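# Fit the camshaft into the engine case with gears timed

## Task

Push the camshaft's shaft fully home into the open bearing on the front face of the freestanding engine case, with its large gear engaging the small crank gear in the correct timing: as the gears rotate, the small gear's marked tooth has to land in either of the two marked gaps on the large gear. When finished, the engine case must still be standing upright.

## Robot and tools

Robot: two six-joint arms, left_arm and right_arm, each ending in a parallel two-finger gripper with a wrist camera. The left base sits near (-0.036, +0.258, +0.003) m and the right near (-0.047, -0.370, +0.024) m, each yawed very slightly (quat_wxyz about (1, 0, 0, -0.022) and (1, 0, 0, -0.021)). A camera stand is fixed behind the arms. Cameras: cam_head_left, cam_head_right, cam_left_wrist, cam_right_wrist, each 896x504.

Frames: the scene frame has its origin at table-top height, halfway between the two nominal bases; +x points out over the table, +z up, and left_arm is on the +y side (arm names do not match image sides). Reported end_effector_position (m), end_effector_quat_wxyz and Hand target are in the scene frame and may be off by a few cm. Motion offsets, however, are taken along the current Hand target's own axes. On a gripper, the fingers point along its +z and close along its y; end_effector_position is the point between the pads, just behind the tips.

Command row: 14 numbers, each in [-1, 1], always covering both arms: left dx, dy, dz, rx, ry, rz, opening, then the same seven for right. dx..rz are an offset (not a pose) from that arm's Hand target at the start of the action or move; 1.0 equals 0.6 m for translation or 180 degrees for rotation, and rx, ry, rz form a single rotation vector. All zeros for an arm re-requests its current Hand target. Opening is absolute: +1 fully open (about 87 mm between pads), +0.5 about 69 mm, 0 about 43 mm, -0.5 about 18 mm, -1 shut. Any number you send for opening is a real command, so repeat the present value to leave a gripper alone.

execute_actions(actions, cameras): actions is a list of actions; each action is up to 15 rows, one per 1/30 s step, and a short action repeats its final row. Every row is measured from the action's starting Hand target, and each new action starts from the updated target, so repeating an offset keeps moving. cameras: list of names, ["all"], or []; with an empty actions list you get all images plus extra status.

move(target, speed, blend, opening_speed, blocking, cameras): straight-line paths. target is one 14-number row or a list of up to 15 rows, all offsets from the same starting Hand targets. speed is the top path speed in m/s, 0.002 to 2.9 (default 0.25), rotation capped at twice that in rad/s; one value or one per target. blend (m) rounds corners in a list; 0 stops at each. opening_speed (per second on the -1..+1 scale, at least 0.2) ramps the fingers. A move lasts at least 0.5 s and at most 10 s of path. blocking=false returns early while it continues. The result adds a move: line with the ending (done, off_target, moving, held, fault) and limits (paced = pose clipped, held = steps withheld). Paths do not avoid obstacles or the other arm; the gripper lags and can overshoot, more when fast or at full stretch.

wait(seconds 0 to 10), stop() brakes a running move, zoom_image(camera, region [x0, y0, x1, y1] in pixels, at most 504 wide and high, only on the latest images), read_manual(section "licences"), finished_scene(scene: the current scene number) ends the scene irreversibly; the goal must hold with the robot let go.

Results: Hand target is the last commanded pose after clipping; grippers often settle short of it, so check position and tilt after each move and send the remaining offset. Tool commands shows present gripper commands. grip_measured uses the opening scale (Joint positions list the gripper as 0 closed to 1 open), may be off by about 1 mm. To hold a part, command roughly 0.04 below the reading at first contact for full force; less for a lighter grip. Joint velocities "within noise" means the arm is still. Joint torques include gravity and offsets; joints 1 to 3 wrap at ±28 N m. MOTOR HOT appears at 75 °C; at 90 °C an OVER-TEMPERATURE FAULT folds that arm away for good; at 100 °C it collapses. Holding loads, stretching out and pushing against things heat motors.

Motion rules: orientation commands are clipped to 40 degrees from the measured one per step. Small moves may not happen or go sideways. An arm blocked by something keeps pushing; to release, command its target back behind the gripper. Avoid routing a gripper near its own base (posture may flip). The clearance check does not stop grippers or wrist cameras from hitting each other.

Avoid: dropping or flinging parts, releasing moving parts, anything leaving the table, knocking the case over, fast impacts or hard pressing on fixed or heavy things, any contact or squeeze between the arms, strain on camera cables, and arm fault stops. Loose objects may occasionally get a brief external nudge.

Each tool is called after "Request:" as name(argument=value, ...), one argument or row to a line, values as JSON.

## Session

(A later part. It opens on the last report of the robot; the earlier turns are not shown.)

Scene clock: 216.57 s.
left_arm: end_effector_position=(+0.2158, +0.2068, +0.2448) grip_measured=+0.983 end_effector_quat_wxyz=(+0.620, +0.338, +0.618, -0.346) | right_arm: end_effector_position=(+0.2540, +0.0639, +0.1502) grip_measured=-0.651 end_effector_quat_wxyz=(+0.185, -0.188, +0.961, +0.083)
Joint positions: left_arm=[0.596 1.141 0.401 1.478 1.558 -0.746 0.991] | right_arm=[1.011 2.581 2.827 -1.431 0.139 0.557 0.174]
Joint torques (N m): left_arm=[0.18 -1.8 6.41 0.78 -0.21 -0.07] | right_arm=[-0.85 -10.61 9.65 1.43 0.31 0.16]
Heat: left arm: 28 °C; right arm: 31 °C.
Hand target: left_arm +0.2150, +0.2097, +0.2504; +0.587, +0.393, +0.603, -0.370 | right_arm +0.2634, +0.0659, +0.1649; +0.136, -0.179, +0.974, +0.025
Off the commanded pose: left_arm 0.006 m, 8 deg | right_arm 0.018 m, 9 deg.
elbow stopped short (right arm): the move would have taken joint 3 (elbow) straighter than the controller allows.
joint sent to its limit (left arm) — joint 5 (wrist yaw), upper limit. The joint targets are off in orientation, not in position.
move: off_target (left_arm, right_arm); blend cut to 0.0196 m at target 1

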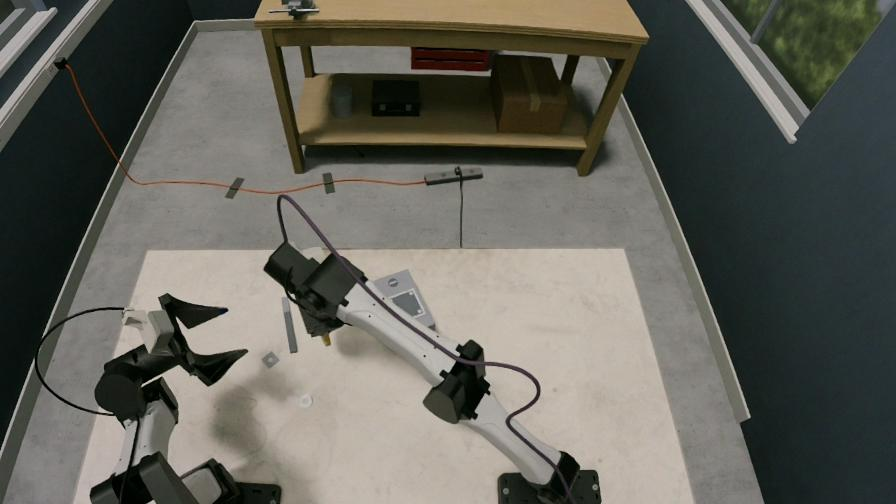

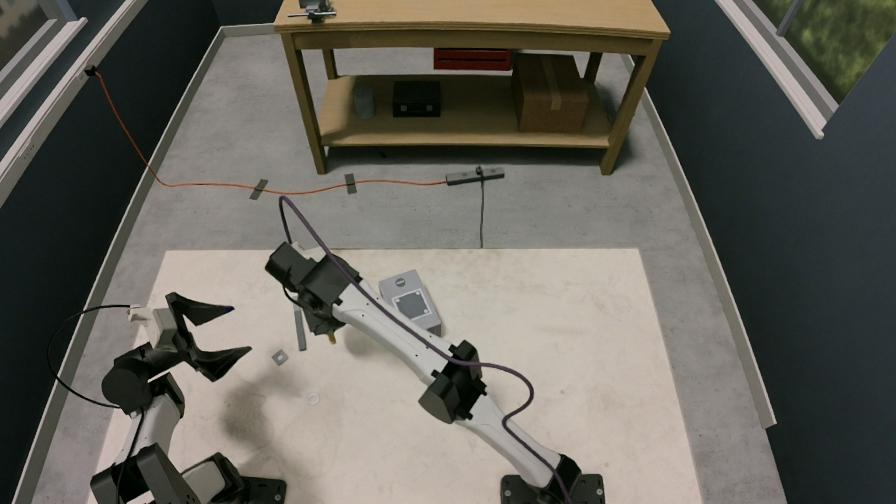

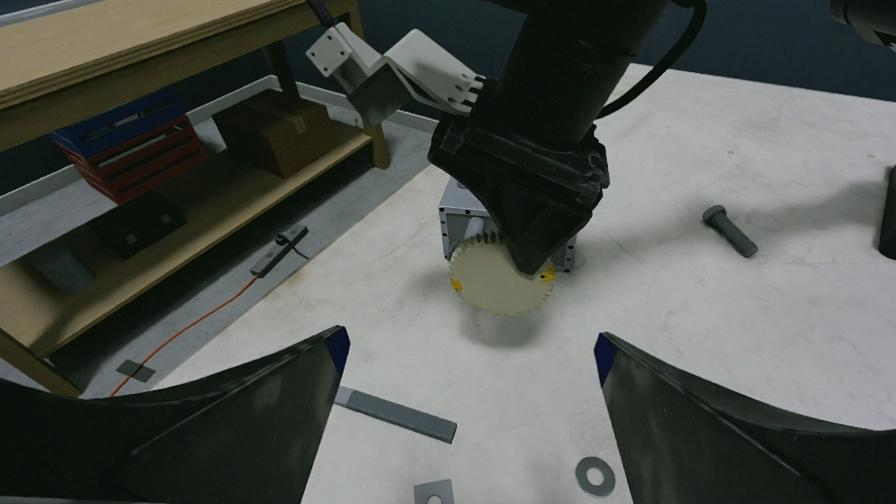

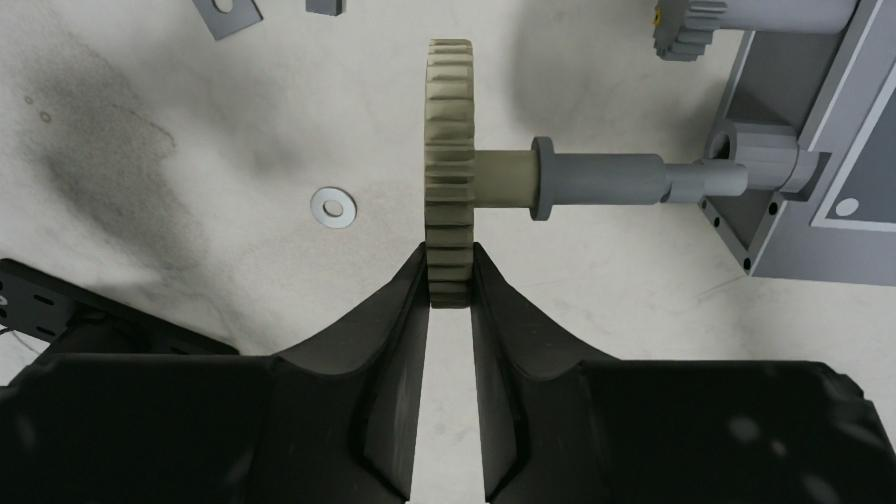

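Request:
move(
  target=[0,0,0,0,0,0,1,0.034,0.043,0.066,0,-0.0944,0,-1],
  cameras=["all"],
  speed=0.15,
)

Request:
zoom_image(
  camera="cam_left_wrist",
  region=[400, 170, 640, 340],
)

Request:
zoom_image(
  camera="cam_right_wrist",
  region=[500, 0, 896, 300],
)

Scene clock: 322.67 s.
left_arm: end_effector_position=(+0.2158, +0.2068, +0.2448) grip_measured=+0.983 end_effector_quat_wxyz=(+0.620, +0.338, +0.618, -0.346) | right_arm: end_effector_position=(+0.2396, +0.0830, +0.0969) grip_measured=-0.651 end_effector_quat_wxyz=(+0.251, -0.184, +0.950, +0.033)
Joint positions: left_arm=[0.596 1.141 0.401 1.478 1.558 -0.746 0.991] | right_arm=[1.116 2.443 2.327 -1.066 0.341 0.624 0.174]
Joint torques (N m): left_arm=[0.18 -1.8 6.45 0.77 -0.21 -0.07] | right_arm=[-0.06 -13.74 5.91 1.66 0.49 0.09]
Heat: left arm: 26 °C; right arm: 41 °C.
Hand target: left_arm +0.2150, +0.2097, +0.2504; +0.587, +0.393, +0.603, -0.370 | right_arm +0.2460, +0.0869, +0.1212; +0.279, -0.173, +0.943, +0.051
Off the commanded pose: left_arm 0.006 m, 8 deg | right_arm 0.026 m, 4 deg.
joint sent to its limit (left arm) — joint 5 (wrist yaw), upper limit. The joint targets are off in orientation, not in position.
move: off_target (left_arm, right_arm)

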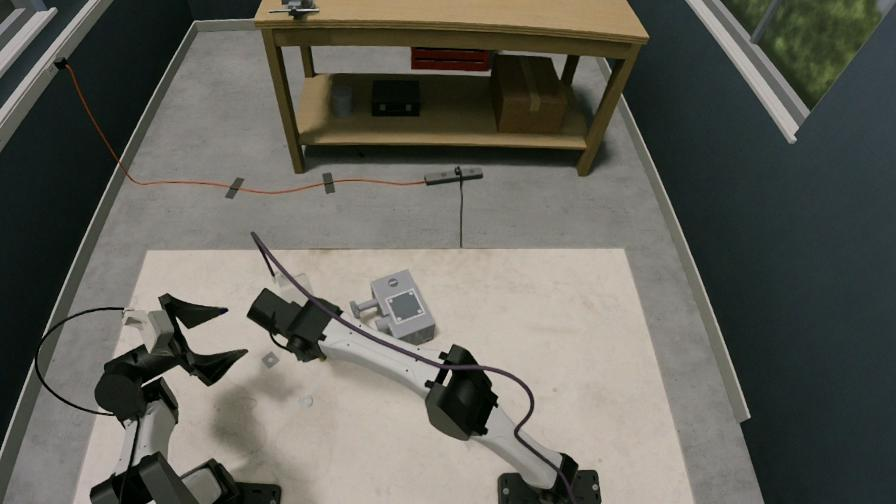

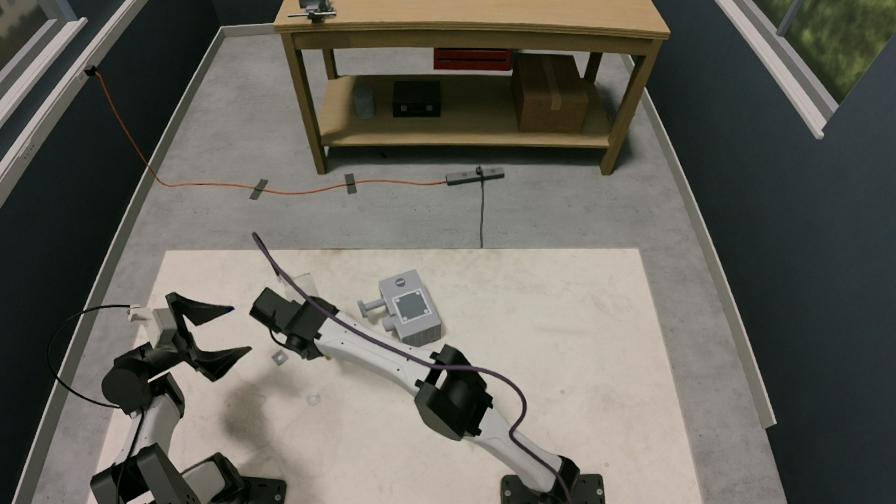

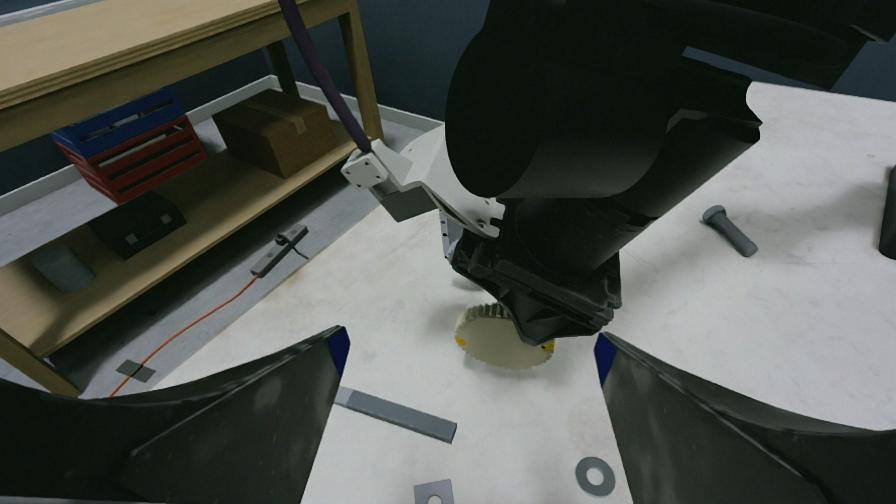

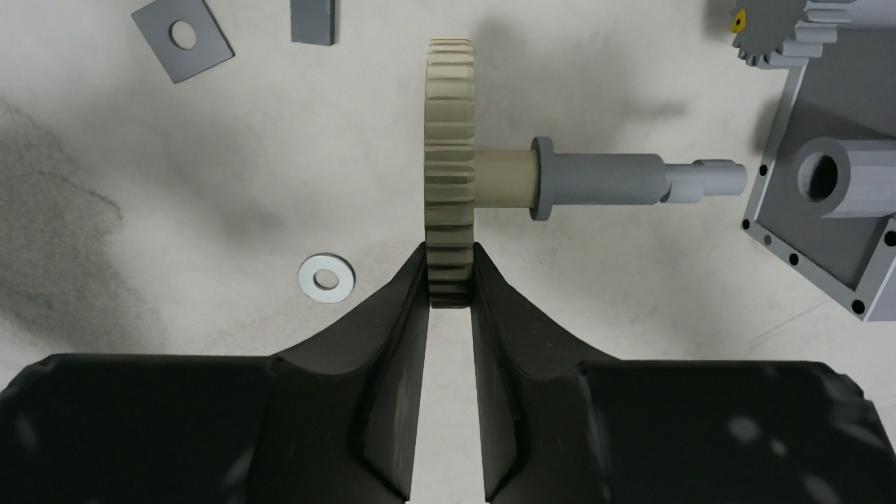

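Scaled by 2.100 from the camera's 896x504 image, which has a finer 1280x720 frame.

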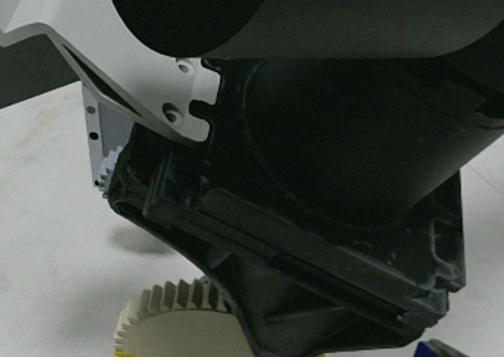

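Scaled by 1.273 from the camera's 896x504 image, which has a finer 1280x720 frame.

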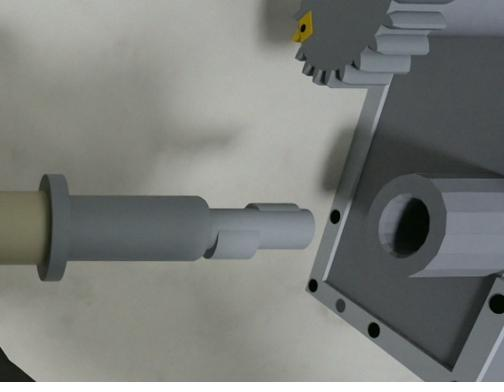

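Request:
move(
  target=[0,0,0,0,0,0,1,0.0193,0,0.0173,-0.008,0,0,-1],
  cameras=["cam_left_wrist","cam_right_wrist"],
  speed=0.1,
)

Request:
zoom_image(
  camera="cam_right_wrist",
  region=[500, 0, 896, 300],
)

Scene clock: 348.77 s.
left_arm: end_effector_position=(+0.2158, +0.2068, +0.2448) grip_measured=+0.983 end_effector_quat_wxyz=(+0.620, +0.338, +0.618, -0.346) | right_arm: end_effector_position=(+0.2368, +0.0794, +0.0781) grip_measured=-0.651 end_effector_quat_wxyz=(+0.252, -0.184, +0.950, +0.037)
Joint positions: left_arm=[0.596 1.141 0.401 1.478 1.558 -0.746 0.991] | right_arm=[1.116 2.396 2.167 -0.945 0.337 0.624 0.174]
Joint torques (N m): left_arm=[0.21 -1.81 6.45 0.77 -0.21 -0.07] | right_arm=[-0.28 -14.13 6.01 1.66 0.34 0.04]
Heat: left arm: 26 °C; right arm: 45 °C.
Hand target: left_arm +0.2150, +0.2097, +0.2504; +0.587, +0.393, +0.603, -0.370 | right_arm +0.2421, +0.0855, +0.1061; +0.276, -0.177, +0.942, +0.063
Off the commanded pose: left_arm 0.006 m, 8 deg | right_arm 0.029 m, 4 deg.
joint sent to its limit (left arm) — joint 5 (wrist yaw), upper limit. The joint targets are off in orientation, not in position.
move: off_target (left_arm, right_arm)
Images, in order (width x height): cam_left_wrist 896x504, cam_right_wrist 896x504.

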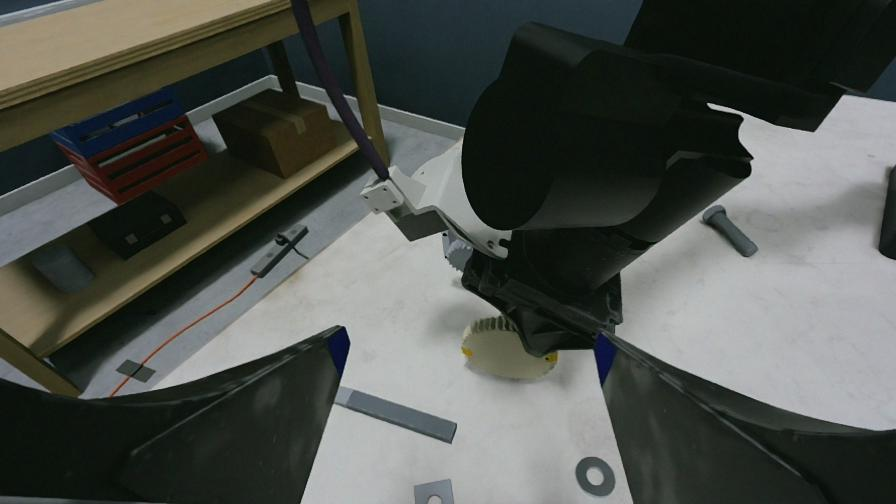

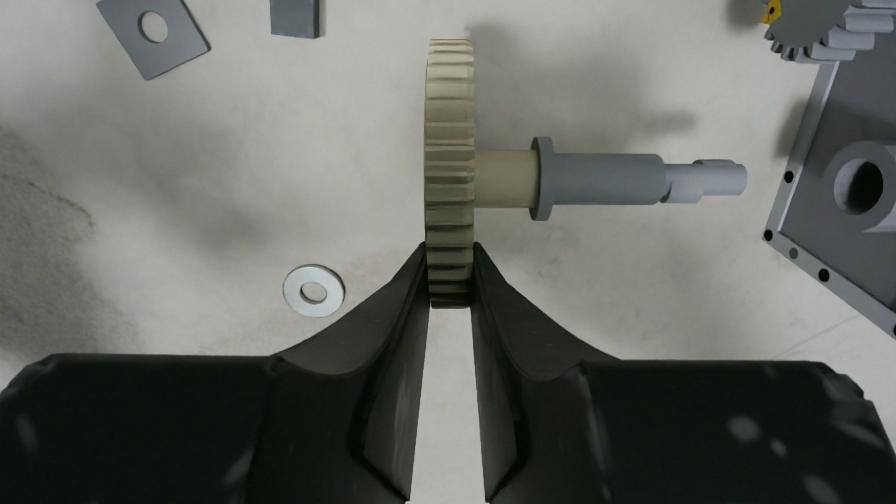

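Scaled by 1.273 from the camera's 896x504 image, which has a finer 1280x720 frame.

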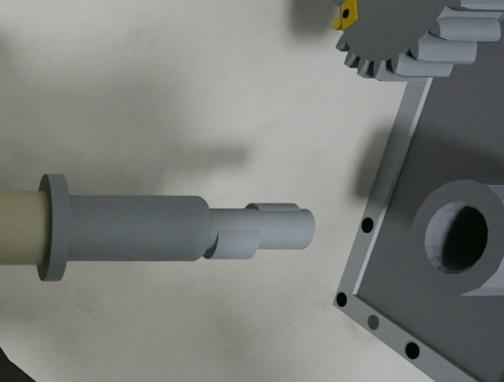

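Request:
move(
  target=[0,0,0,0,0,0,1,-0.0193,-0.015,-0.0173,0,0,0,-1],
  cameras=["cam_left_wrist","cam_right_wrist"],
  speed=0.1,
)

Request:
zoom_image(
  camera="cam_right_wrist",
  region=[500, 0, 896, 300],
)

Request:
zoom_image(
  camera="cam_left_wrist",
  region=[400, 200, 640, 400],
)

Scene clock: 377.67 s.
left_arm: end_effector_position=(+0.2158, +0.2068, +0.2448) grip_measured=+0.983 end_effector_quat_wxyz=(+0.620, +0.338, +0.618, -0.346) | right_arm: end_effector_position=(+0.2408, +0.0724, +0.0843) grip_measured=-0.651 end_effector_quat_wxyz=(+0.248, -0.184, +0.950, +0.035)
Joint positions: left_arm=[0.596 1.141 0.401 1.478 1.558 -0.746 0.991] | right_arm=[1.101 2.381 2.167 -0.963 0.329 0.612 0.174]
Joint torques (N m): left_arm=[0.2 -1.8 6.42 0.78 -0.21 -0.07] | right_arm=[-0.62 -14.08 8.91 1.46 0.35 -0.07]
Heat: left arm: 27 °C; right arm: 52 °C.
Hand target: left_arm +0.2150, +0.2097, +0.2504; +0.587, +0.393, +0.603, -0.370 | right_arm +0.2494, +0.0783, +0.1210; +0.276, -0.177, +0.942, +0.063
Off the commanded pose: left_arm 0.006 m, 8 deg | right_arm 0.038 m, 5 deg.
joint sent to its limit (left arm) — joint 5 (wrist yaw), upper limit. The joint targets are off in orientation, not in position.
move: off_target (left_arm, right_arm)
Images, in order (width x height): cam_left_wrist 896x504, cam_right_wrist 896x504.

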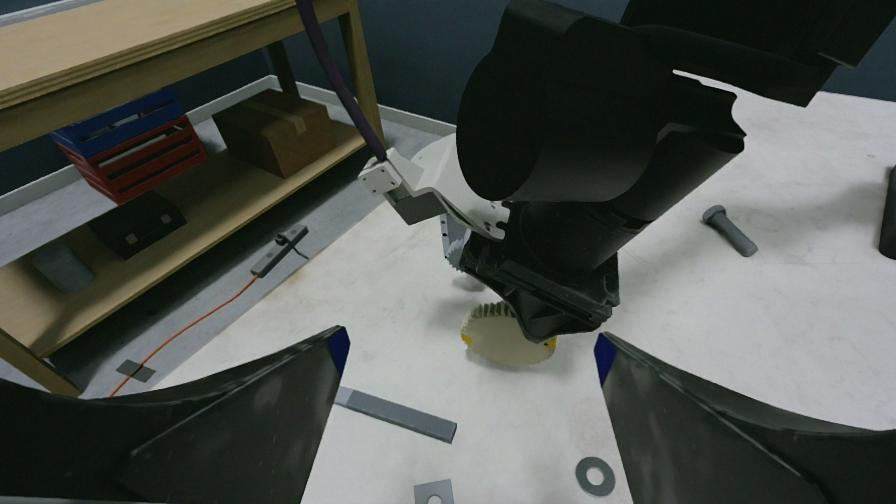

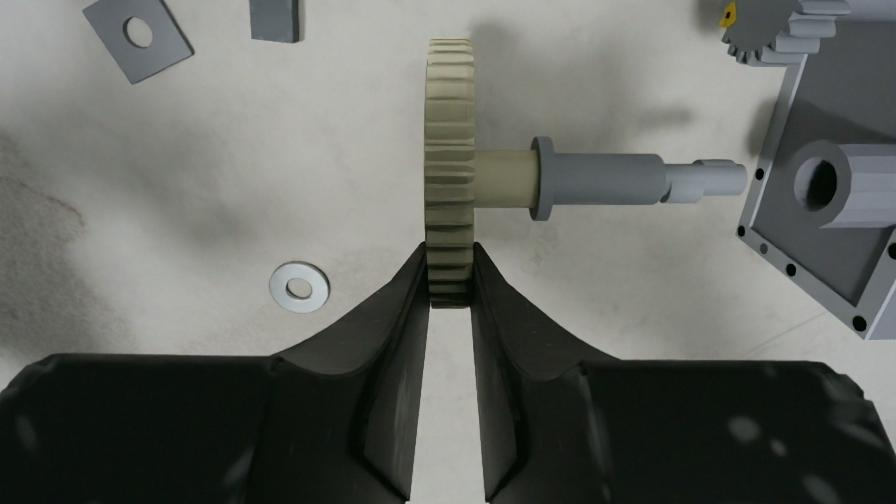

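Scaled by 1.273 from the camera's 896x504 image, which has a finer 1280x720 frame.

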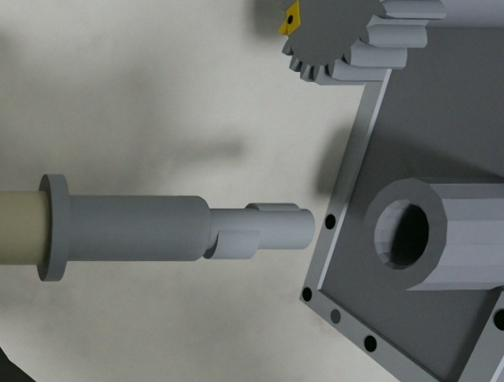

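Scaled by 2.100 from the camera's 896x504 image, which has a finer 1280x720 frame.

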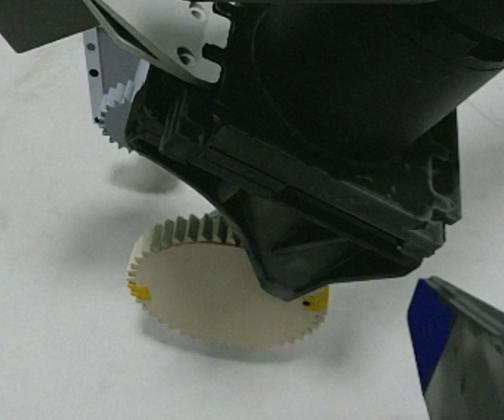

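Request:
move(
  target=[0,0,0,0,0,0,1,-0.0183,0,-0.02,0,0,0,-1],
  cameras=["cam_left_wrist","cam_right_wrist"],
  speed=0.1,
)

Request:
zoom_image(
  camera="cam_right_wrist",
  region=[500, 0, 896, 300],
)

Scene clock: 386.50 s.
left_arm: end_effector_position=(+0.2158, +0.2068, +0.2448) grip_measured=+0.983 end_effector_quat_wxyz=(+0.620, +0.338, +0.618, -0.346) | right_arm: end_effector_position=(+0.2409, +0.0731, +0.1087) grip_measured=-0.651 end_effector_quat_wxyz=(+0.251, -0.185, +0.949, +0.040)
Joint positions: left_arm=[0.596 1.141 0.401 1.478 1.558 -0.746 0.991] | right_arm=[1.101 2.379 2.258 -1.045 0.327 0.607 0.174]
Joint torques (N m): left_arm=[0.23 -1.78 6.46 0.77 -0.21 -0.07] | right_arm=[-0.95 -12.03 10.47 1.49 0.34 -0.05]
Heat: left arm: 27 °C; right arm: 53 °C.
Hand target: left_arm +0.2150, +0.2097, +0.2504; +0.587, +0.393, +0.603, -0.370 | right_arm +0.2520, +0.0789, +0.1371; +0.277, -0.177, +0.942, +0.063
Off the commanded pose: left_arm 0.006 m, 8 deg | right_arm 0.031 m, 4 deg.
joint sent to its limit (left arm) — joint 5 (wrist yaw), upper limit. The joint targets are off in orientation, not in position.
move: off_target (left_arm, right_arm)
Images, in order (width x height): cam_left_wrist 896x504, cam_right_wrist 896x504.

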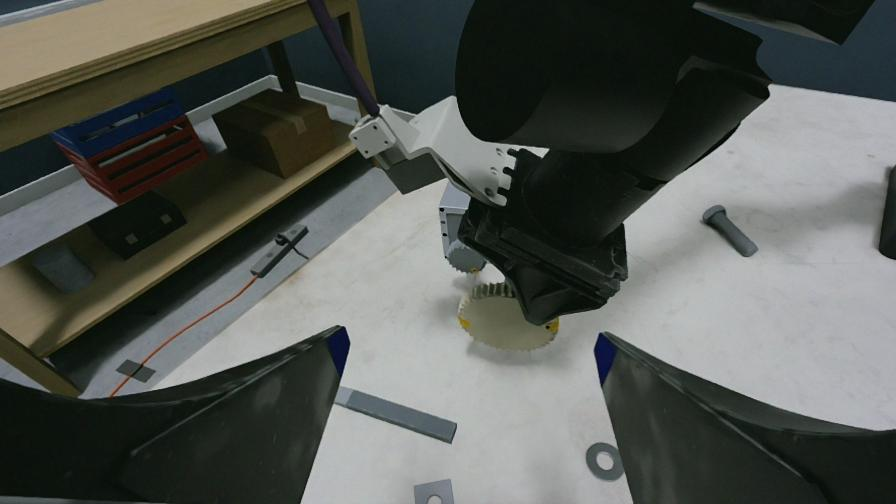

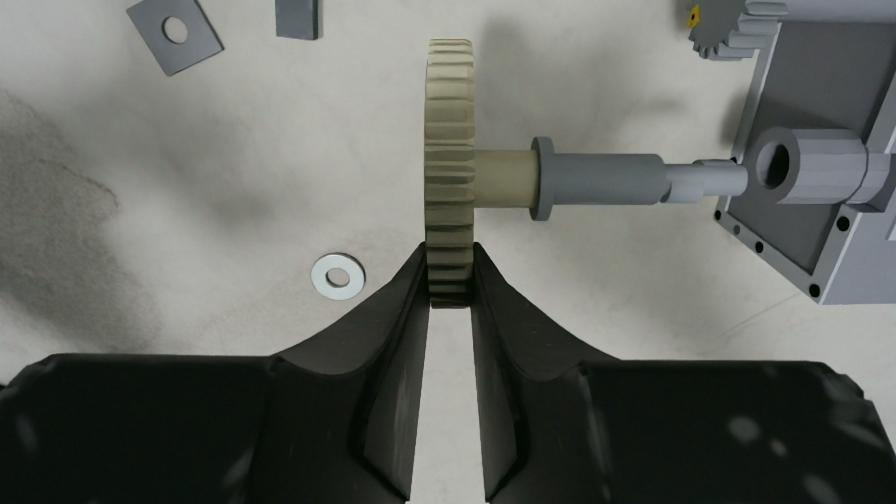

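Scaled by 1.273 from the camera's 896x504 image, which has a finer 1280x720 frame.

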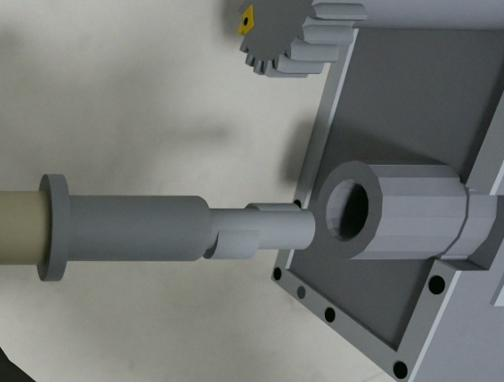

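Request:
move(
  target=[0,0,0,0,0,0,1,0.0272,-0.0205,0.0352,0,0,0,-1],
  cameras=["cam_left_wrist","cam_right_wrist"],
  speed=0.08,
)

Request:
zoom_image(
  camera="cam_right_wrist",
  region=[500, 0, 896, 300],
)

Scene clock: 427.67 s.
left_arm: end_effector_position=(+0.2158, +0.2068, +0.2448) grip_measured=+0.983 end_effector_quat_wxyz=(+0.620, +0.338, +0.618, -0.346) | right_arm: end_effector_position=(+0.2462, +0.0630, +0.0832) grip_measured=-0.651 end_effector_quat_wxyz=(+0.251, -0.183, +0.950, +0.039)
Joint positions: left_arm=[0.596 1.141 0.401 1.478 1.558 -0.746 0.991] | right_arm=[1.081 2.338 2.084 -0.909 0.319 0.592 0.174]
Joint torques (N m): left_arm=[0.21 -1.78 6.46 0.77 -0.21 -0.07] | right_arm=[-0.66 -13.7 6.2 1.72 0.31 -0.06]
Heat: left arm: 28 °C; right arm: 52 °C.
Hand target: left_arm +0.2150, +0.2097, +0.2504; +0.587, +0.393, +0.603, -0.370 | right_arm +0.2543, +0.0672, +0.1100; +0.276, -0.177, +0.942, +0.063
Off the commanded pose: left_arm 0.006 m, 8 deg | right_arm 0.029 m, 4 deg.
joint sent to its limit (left arm) — joint 5 (wrist yaw), upper limit. The joint targets are off in orientation, not in position.
move: off_target (left_arm, right_arm)
Images, in order (width x height): cam_left_wrist 896x504, cam_right_wrist 896x504.

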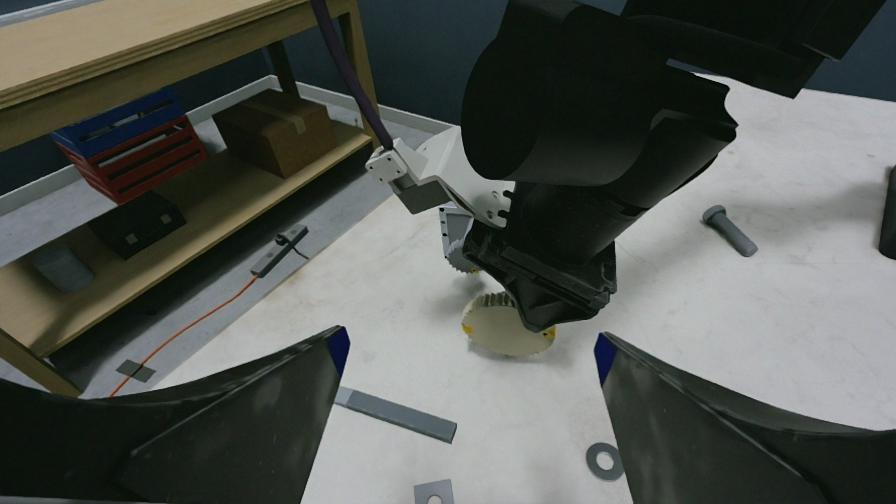

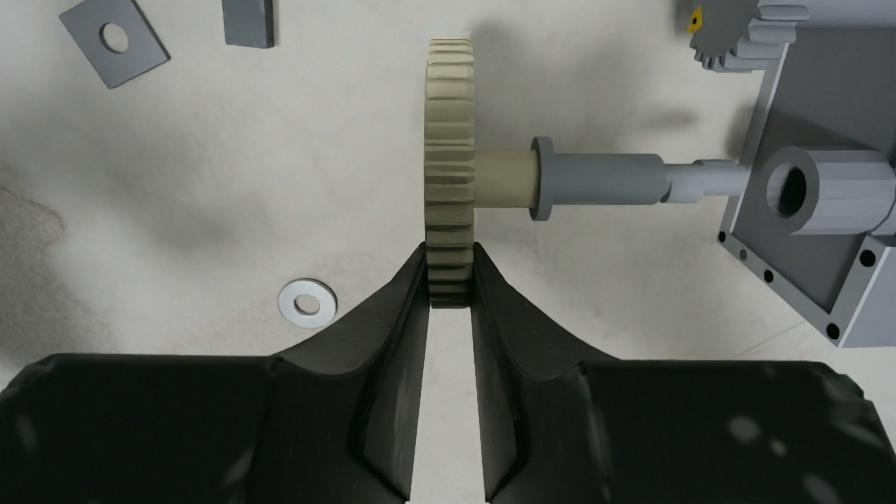

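Scaled by 1.273 from the camera's 896x504 image, which has a finer 1280x720 frame.

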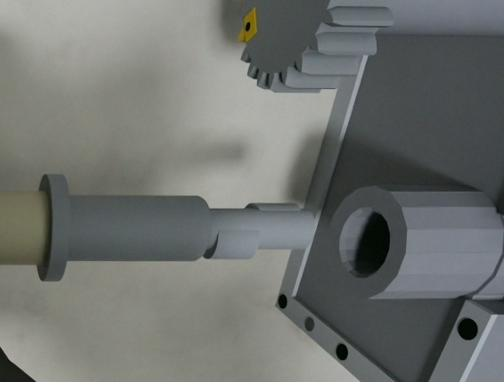

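Request:
move(
  target=[0,0,0,0,0,0,1,0.0055,-0.0152,-0.0036,0,0,0,-1],
  cameras=["cam_left_wrist","cam_right_wrist"],
  speed=0.08,
)

Request:
zoom_image(
  camera="cam_right_wrist",
  region=[640, 100, 840, 280],
)

Scene clock: 434.80 s.
left_arm: end_effector_position=(+0.2158, +0.2068, +0.2448) grip_measured=+0.983 end_effector_quat_wxyz=(+0.620, +0.338, +0.618, -0.346) | right_arm: end_effector_position=(+0.2456, +0.0540, +0.0838) grip_measured=-0.651 end_effector_quat_wxyz=(+0.251, -0.183, +0.950, +0.040)
Joint positions: left_arm=[0.596 1.141 0.401 1.478 1.558 -0.746 0.991] | right_arm=[1.072 2.295 2.012 -0.876 0.315 0.583 0.174]
Joint torques (N m): left_arm=[0.21 -1.8 6.45 0.77 -0.21 -0.07] | right_arm=[-0.85 -13.56 5.97 1.72 0.31 -0.06]
Heat: left arm: 28 °C; right arm: 51 °C.
Hand target: left_arm +0.2150, +0.2097, +0.2504; +0.587, +0.393, +0.603, -0.370 | right_arm +0.2540, +0.0574, +0.1101; +0.277, -0.177, +0.942, +0.063
Off the commanded pose: left_arm 0.006 m, 8 deg | right_arm 0.028 m, 4 deg.
joint sent to its limit (left arm) — joint 5 (wrist yaw), upper limit. The joint targets are off in orientation, not in position.
move: off_target (left_arm, right_arm)
Images, in order (width x height): cam_left_wrist 896x504, cam_right_wrist 896x504.

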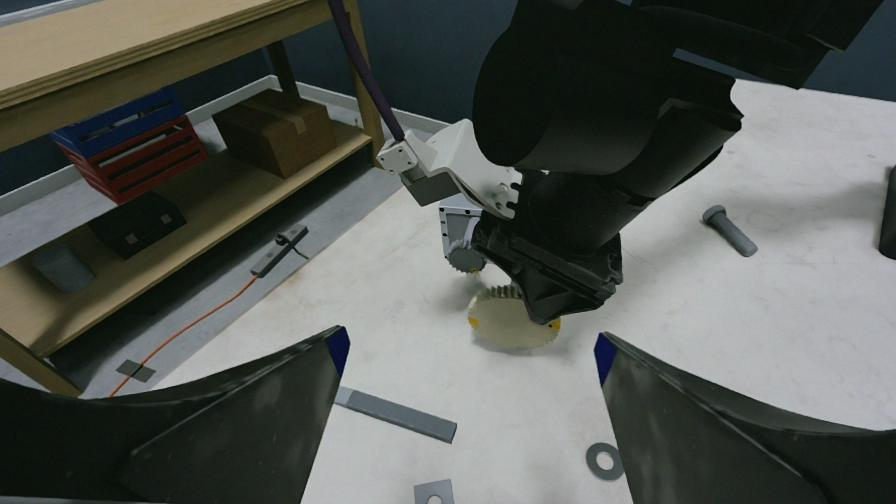

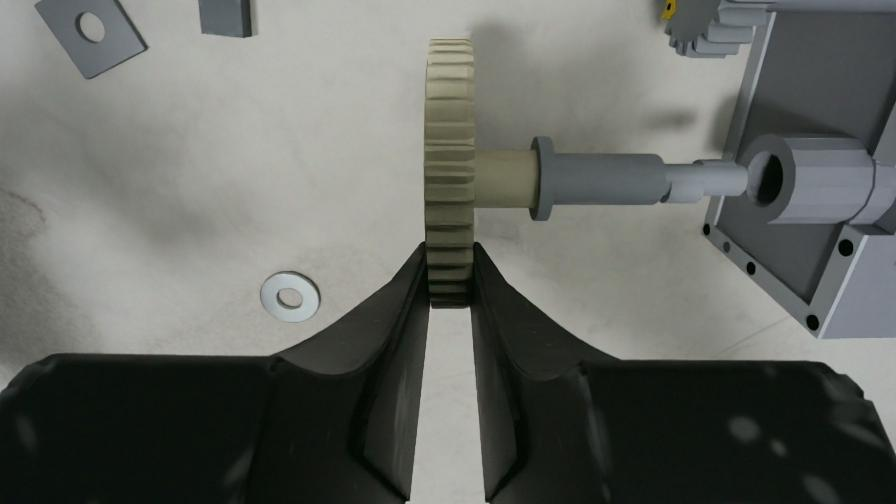

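Scaled by 2.520 from the camera's 896x504 image, which has a finer 1280x720 frame.

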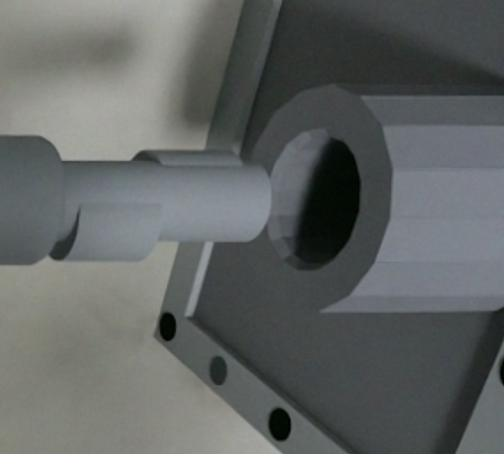

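Request:
move(
  target=[0,0,0,0,0,0,1,0,-0.02,0,0,0,0,-1],
  cameras=["cam_left_wrist","cam_right_wrist"],
  speed=0.06,
)

Request:
zoom_image(
  camera="cam_right_wrist",
  region=[640, 100, 840, 280],
)

Scene clock: 444.77 s.
left_arm: end_effector_position=(+0.2158, +0.2068, +0.2448) grip_measured=+0.983 end_effector_quat_wxyz=(+0.620, +0.338, +0.618, -0.346) | right_arm: end_effector_position=(+0.2501, +0.0433, +0.0841) grip_measured=-0.651 end_effector_quat_wxyz=(+0.250, -0.183, +0.950, +0.041)
Joint positions: left_arm=[0.596 1.141 0.401 1.478 1.558 -0.746 0.991] | right_arm=[1.051 2.259 1.953 -0.845 0.304 0.565 0.174]
Joint torques (N m): left_arm=[0.21 -1.81 6.43 0.77 -0.21 -0.07] | right_arm=[-0.69 -13.3 5.98 1.74 0.32 -0.06]
Heat: left arm: 28 °C; right arm: 52 °C.
Hand target: left_arm +0.2150, +0.2097, +0.2504; +0.587, +0.393, +0.603, -0.370 | right_arm +0.2584, +0.0463, +0.1097; +0.277, -0.177, +0.942, +0.063
Off the commanded pose: left_arm 0.006 m, 8 deg | right_arm 0.027 m, 4 deg.
joint sent to its limit (left arm) — joint 5 (wrist yaw), upper limit. The joint targets are off in orientation, not in position.
move: off_target (left_arm, right_arm)
Images, in order (width x height): cam_left_wrist 896x504, cam_right_wrist 896x504.

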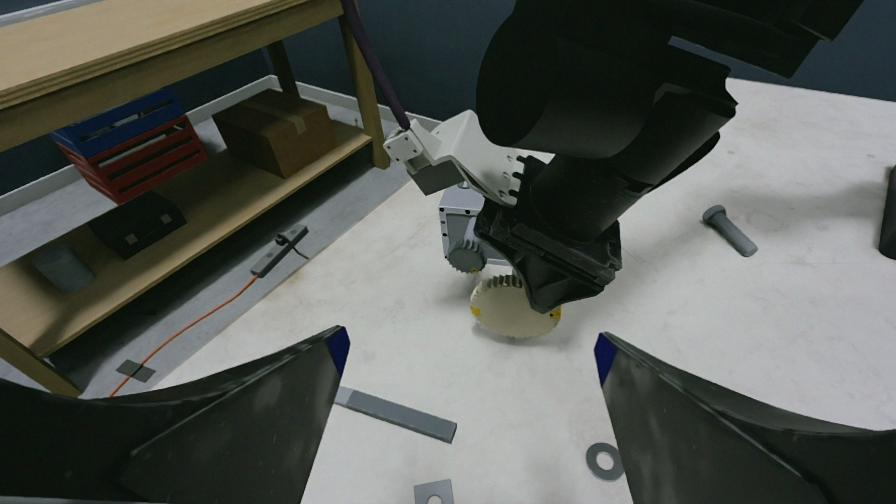

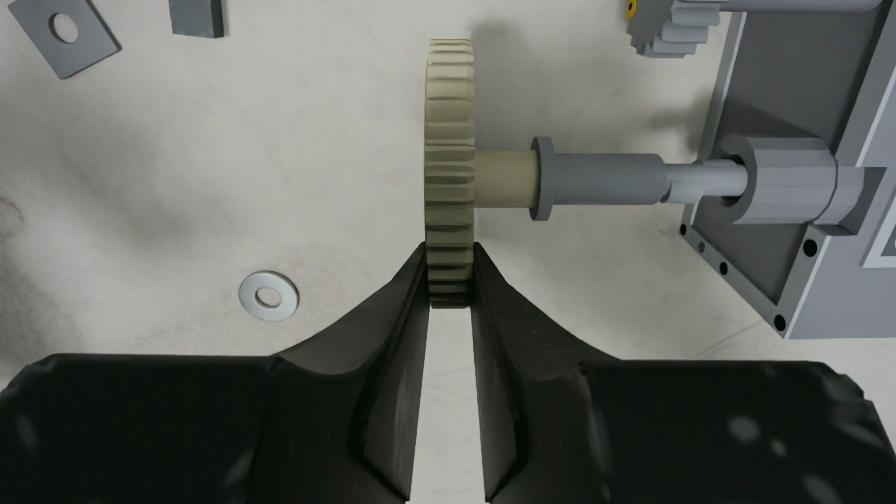

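Scaled by 2.520 from the camera's 896x504 image, which has a finer 1280x720 frame.

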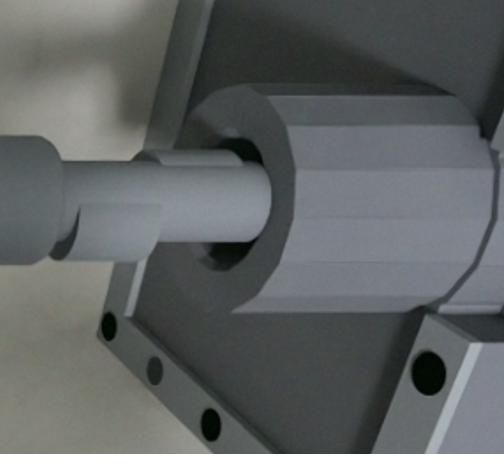

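Request:
move(
  target=[0,0,0,0,0,0,1,0.0097,0.0232,0.0053,0,0,0,-1],
  cameras=["cam_right_wrist"],
  speed=0.06,
)

Request:
zoom_image(
  camera="cam_right_wrist",
  region=[640, 100, 840, 280],
)

Scene clock: 469.53 s.
left_arm: end_effector_position=(+0.2158, +0.2068, +0.2448) grip_measured=+0.983 end_effector_quat_wxyz=(+0.620, +0.338, +0.618, -0.346) | right_arm: end_effector_position=(+0.2447, +0.0472, +0.0841) grip_measured=-0.651 end_effector_quat_wxyz=(+0.250, -0.187, +0.949, +0.043)
Joint positions: left_arm=[0.596 1.141 0.401 1.478 1.558 -0.746 0.991] | right_arm=[1.064 2.259 1.953 -0.845 0.304 0.568 0.174]
Joint torques (N m): left_arm=[0.21 -1.8 6.43 0.77 -0.22 -0.07] | right_arm=[0.39 -11.18 8.47 1.7 0.43 0.13]
Heat: left arm: 28 °C; right arm: 49 °C.
Hand target: left_arm +0.2150, +0.2097, +0.2504; +0.587, +0.393, +0.603, -0.370 | right_arm +0.2503, +0.0581, +0.1042; +0.277, -0.177, +0.942, +0.063
Off the commanded pose: left_arm 0.006 m, 8 deg | right_arm 0.024 m, 4 deg.
joint sent to its limit (left arm) — joint 5 (wrist yaw), upper limit. The joint targets are off in orientation, not in position.
move: off_target (left_arm, right_arm)
Images, in order (width x height): cam_right_wrist 896x504.

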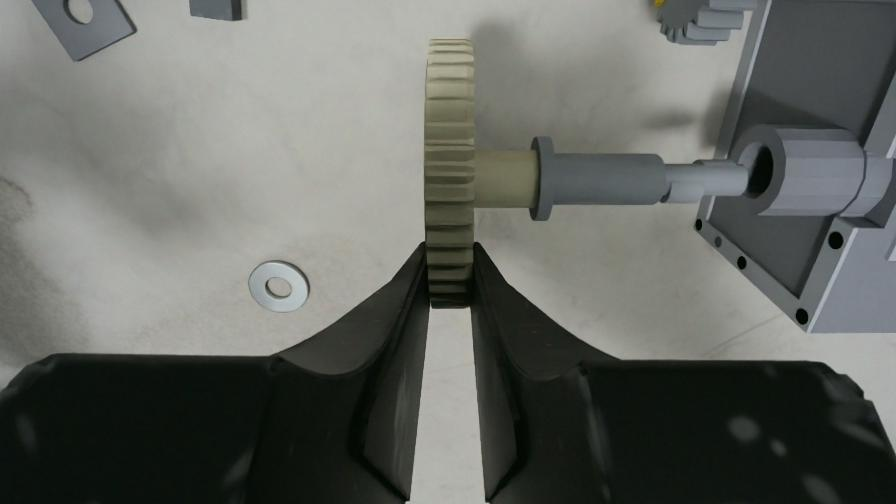

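Scaled by 2.520 from the camera's 896x504 image, which has a finer 1280x720 frame.

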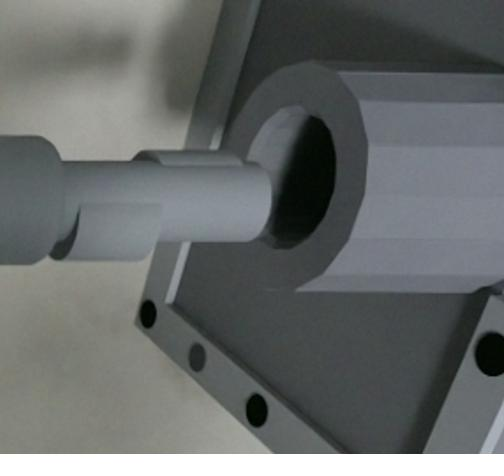

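Request:
move(
  target=[
    [0,0,0,0,0,0,1,0.0037,0.0333,0.0057,0,0,0,-1],
    [0,0,0,0,0,0,1,0.0037,0.0133,0.0057,0,0,0,-1],
  ],
  cameras=["cam_right_wrist"],
  speed=0.08,
)

Request:
zoom_image(
  camera="cam_right_wrist",
  region=[640, 100, 840, 280],
)

Scene clock: 482.20 s.
left_arm: end_effector_position=(+0.2158, +0.2068, +0.2448) grip_measured=+0.983 end_effector_quat_wxyz=(+0.620, +0.338, +0.618, -0.346) | right_arm: end_effector_position=(+0.2360, +0.0642, +0.0805) grip_measured=-0.651 end_effector_quat_wxyz=(+0.252, -0.187, +0.948, +0.048)
Joint positions: left_arm=[0.596 1.141 0.401 1.478 1.558 -0.746 0.991] | right_arm=[1.097 2.301 2.008 -0.859 0.314 0.598 0.174]
Joint torques (N m): left_arm=[0.21 -1.8 6.42 0.78 -0.21 -0.07] | right_arm=[-1.13 -12.49 5.98 1.73 0.41 -0.01]
Heat: left arm: 28 °C; right arm: 48 °C.
Hand target: left_arm +0.2150, +0.2097, +0.2504; +0.587, +0.393, +0.603, -0.370 | right_arm +0.2473, +0.0656, +0.1004; +0.277, -0.177, +0.942, +0.063
Off the commanded pose: left_arm 0.006 m, 8 deg | right_arm 0.023 m, 4 deg.
joint sent to its limit (left arm) — joint 5 (wrist yaw), upper limit. The joint targets are off in orientation, not in position.
move: off_target (left_arm, right_arm)
Images, in order (width x height): cam_right_wrist 896x504.

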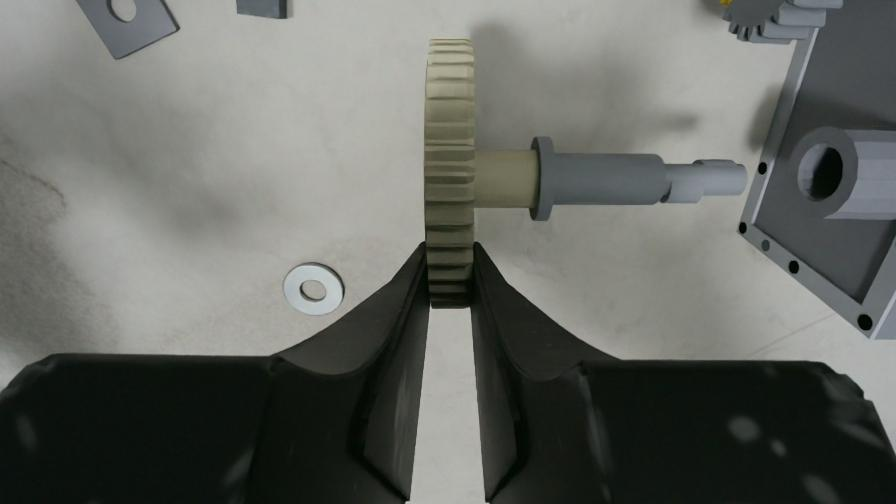

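Scaled by 2.520 from the camera's 896x504 image, which has a finer 1280x720 frame.

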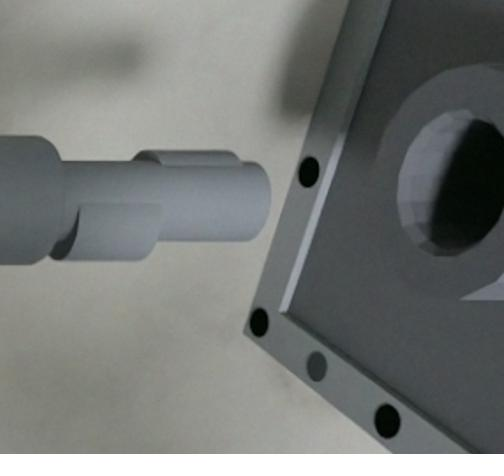

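Request:
move(
  target=[
    [0,0,0,0,0,0,1,0.0065,0,0.0085,0,0,0,-1],
    [0,0,0,0,0,0,1,0.0065,-0.03,0.0085,0,0,0,-1],
  ],
  cameras=["cam_right_wrist","cam_left_wrist"],
  speed=0.08,
)

Request:
zoom_image(
  camera="cam_right_wrist",
  region=[640, 100, 840, 280],
)

Scene clock: 496.33 s.
left_arm: end_effector_position=(+0.2158, +0.2068, +0.2448) grip_measured=+0.983 end_effector_quat_wxyz=(+0.620, +0.338, +0.618, -0.346) | right_arm: end_effector_position=(+0.2463, +0.0436, +0.0684) grip_measured=-0.651 end_effector_quat_wxyz=(+0.250, -0.181, +0.950, +0.041)
Joint positions: left_arm=[0.596 1.141 0.401 1.478 1.558 -0.746 0.991] | right_arm=[1.059 2.259 1.892 -0.787 0.308 0.575 0.174]
Joint torques (N m): left_arm=[0.2 -1.81 6.43 0.77 -0.21 -0.07] | right_arm=[-0.49 -13.12 6.08 1.74 0.32 -0.06]
Heat: left arm: 28 °C; right arm: 53 °C.
Hand target: left_arm +0.2150, +0.2097, +0.2504; +0.587, +0.393, +0.603, -0.370 | right_arm +0.2535, +0.0488, +0.0936; +0.277, -0.177, +0.942, +0.063
Off the commanded pose: left_arm 0.006 m, 8 deg | right_arm 0.027 m, 4 deg.
joint sent to its limit (left arm) — joint 5 (wrist yaw), upper limit. The joint targets are off in orientation, not in position.
move: off_target (left_arm, right_arm)
Images, in order (width x height): cam_left_wrist 896x504, cam_right_wrist 896x504.

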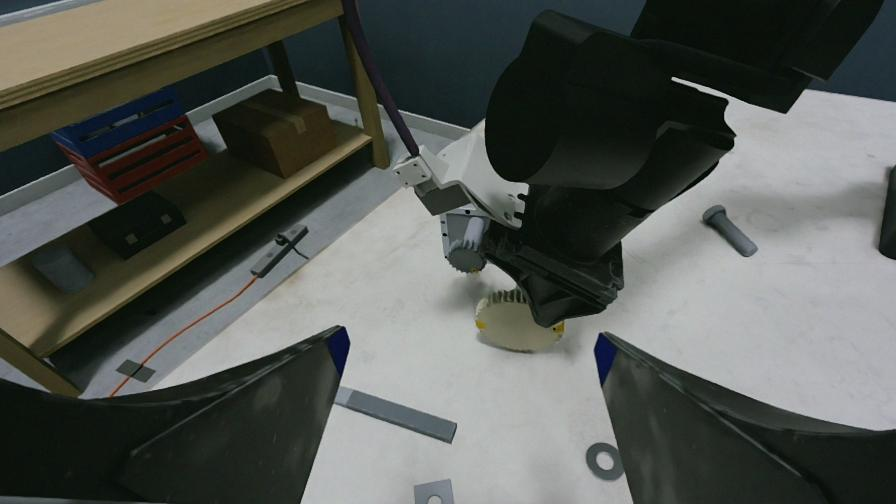

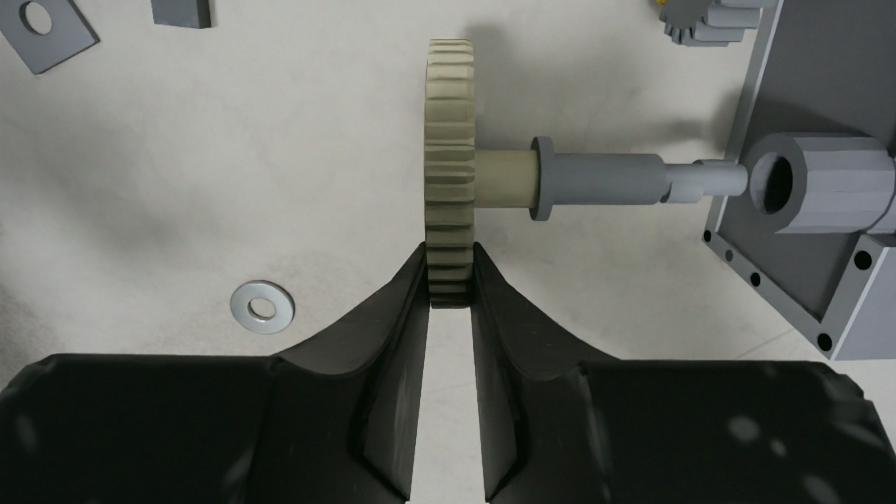

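Scaled by 2.520 from the camera's 896x504 image, which has a finer 1280x720 frame.

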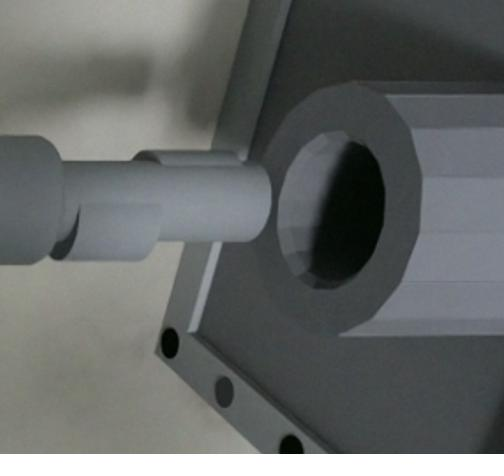

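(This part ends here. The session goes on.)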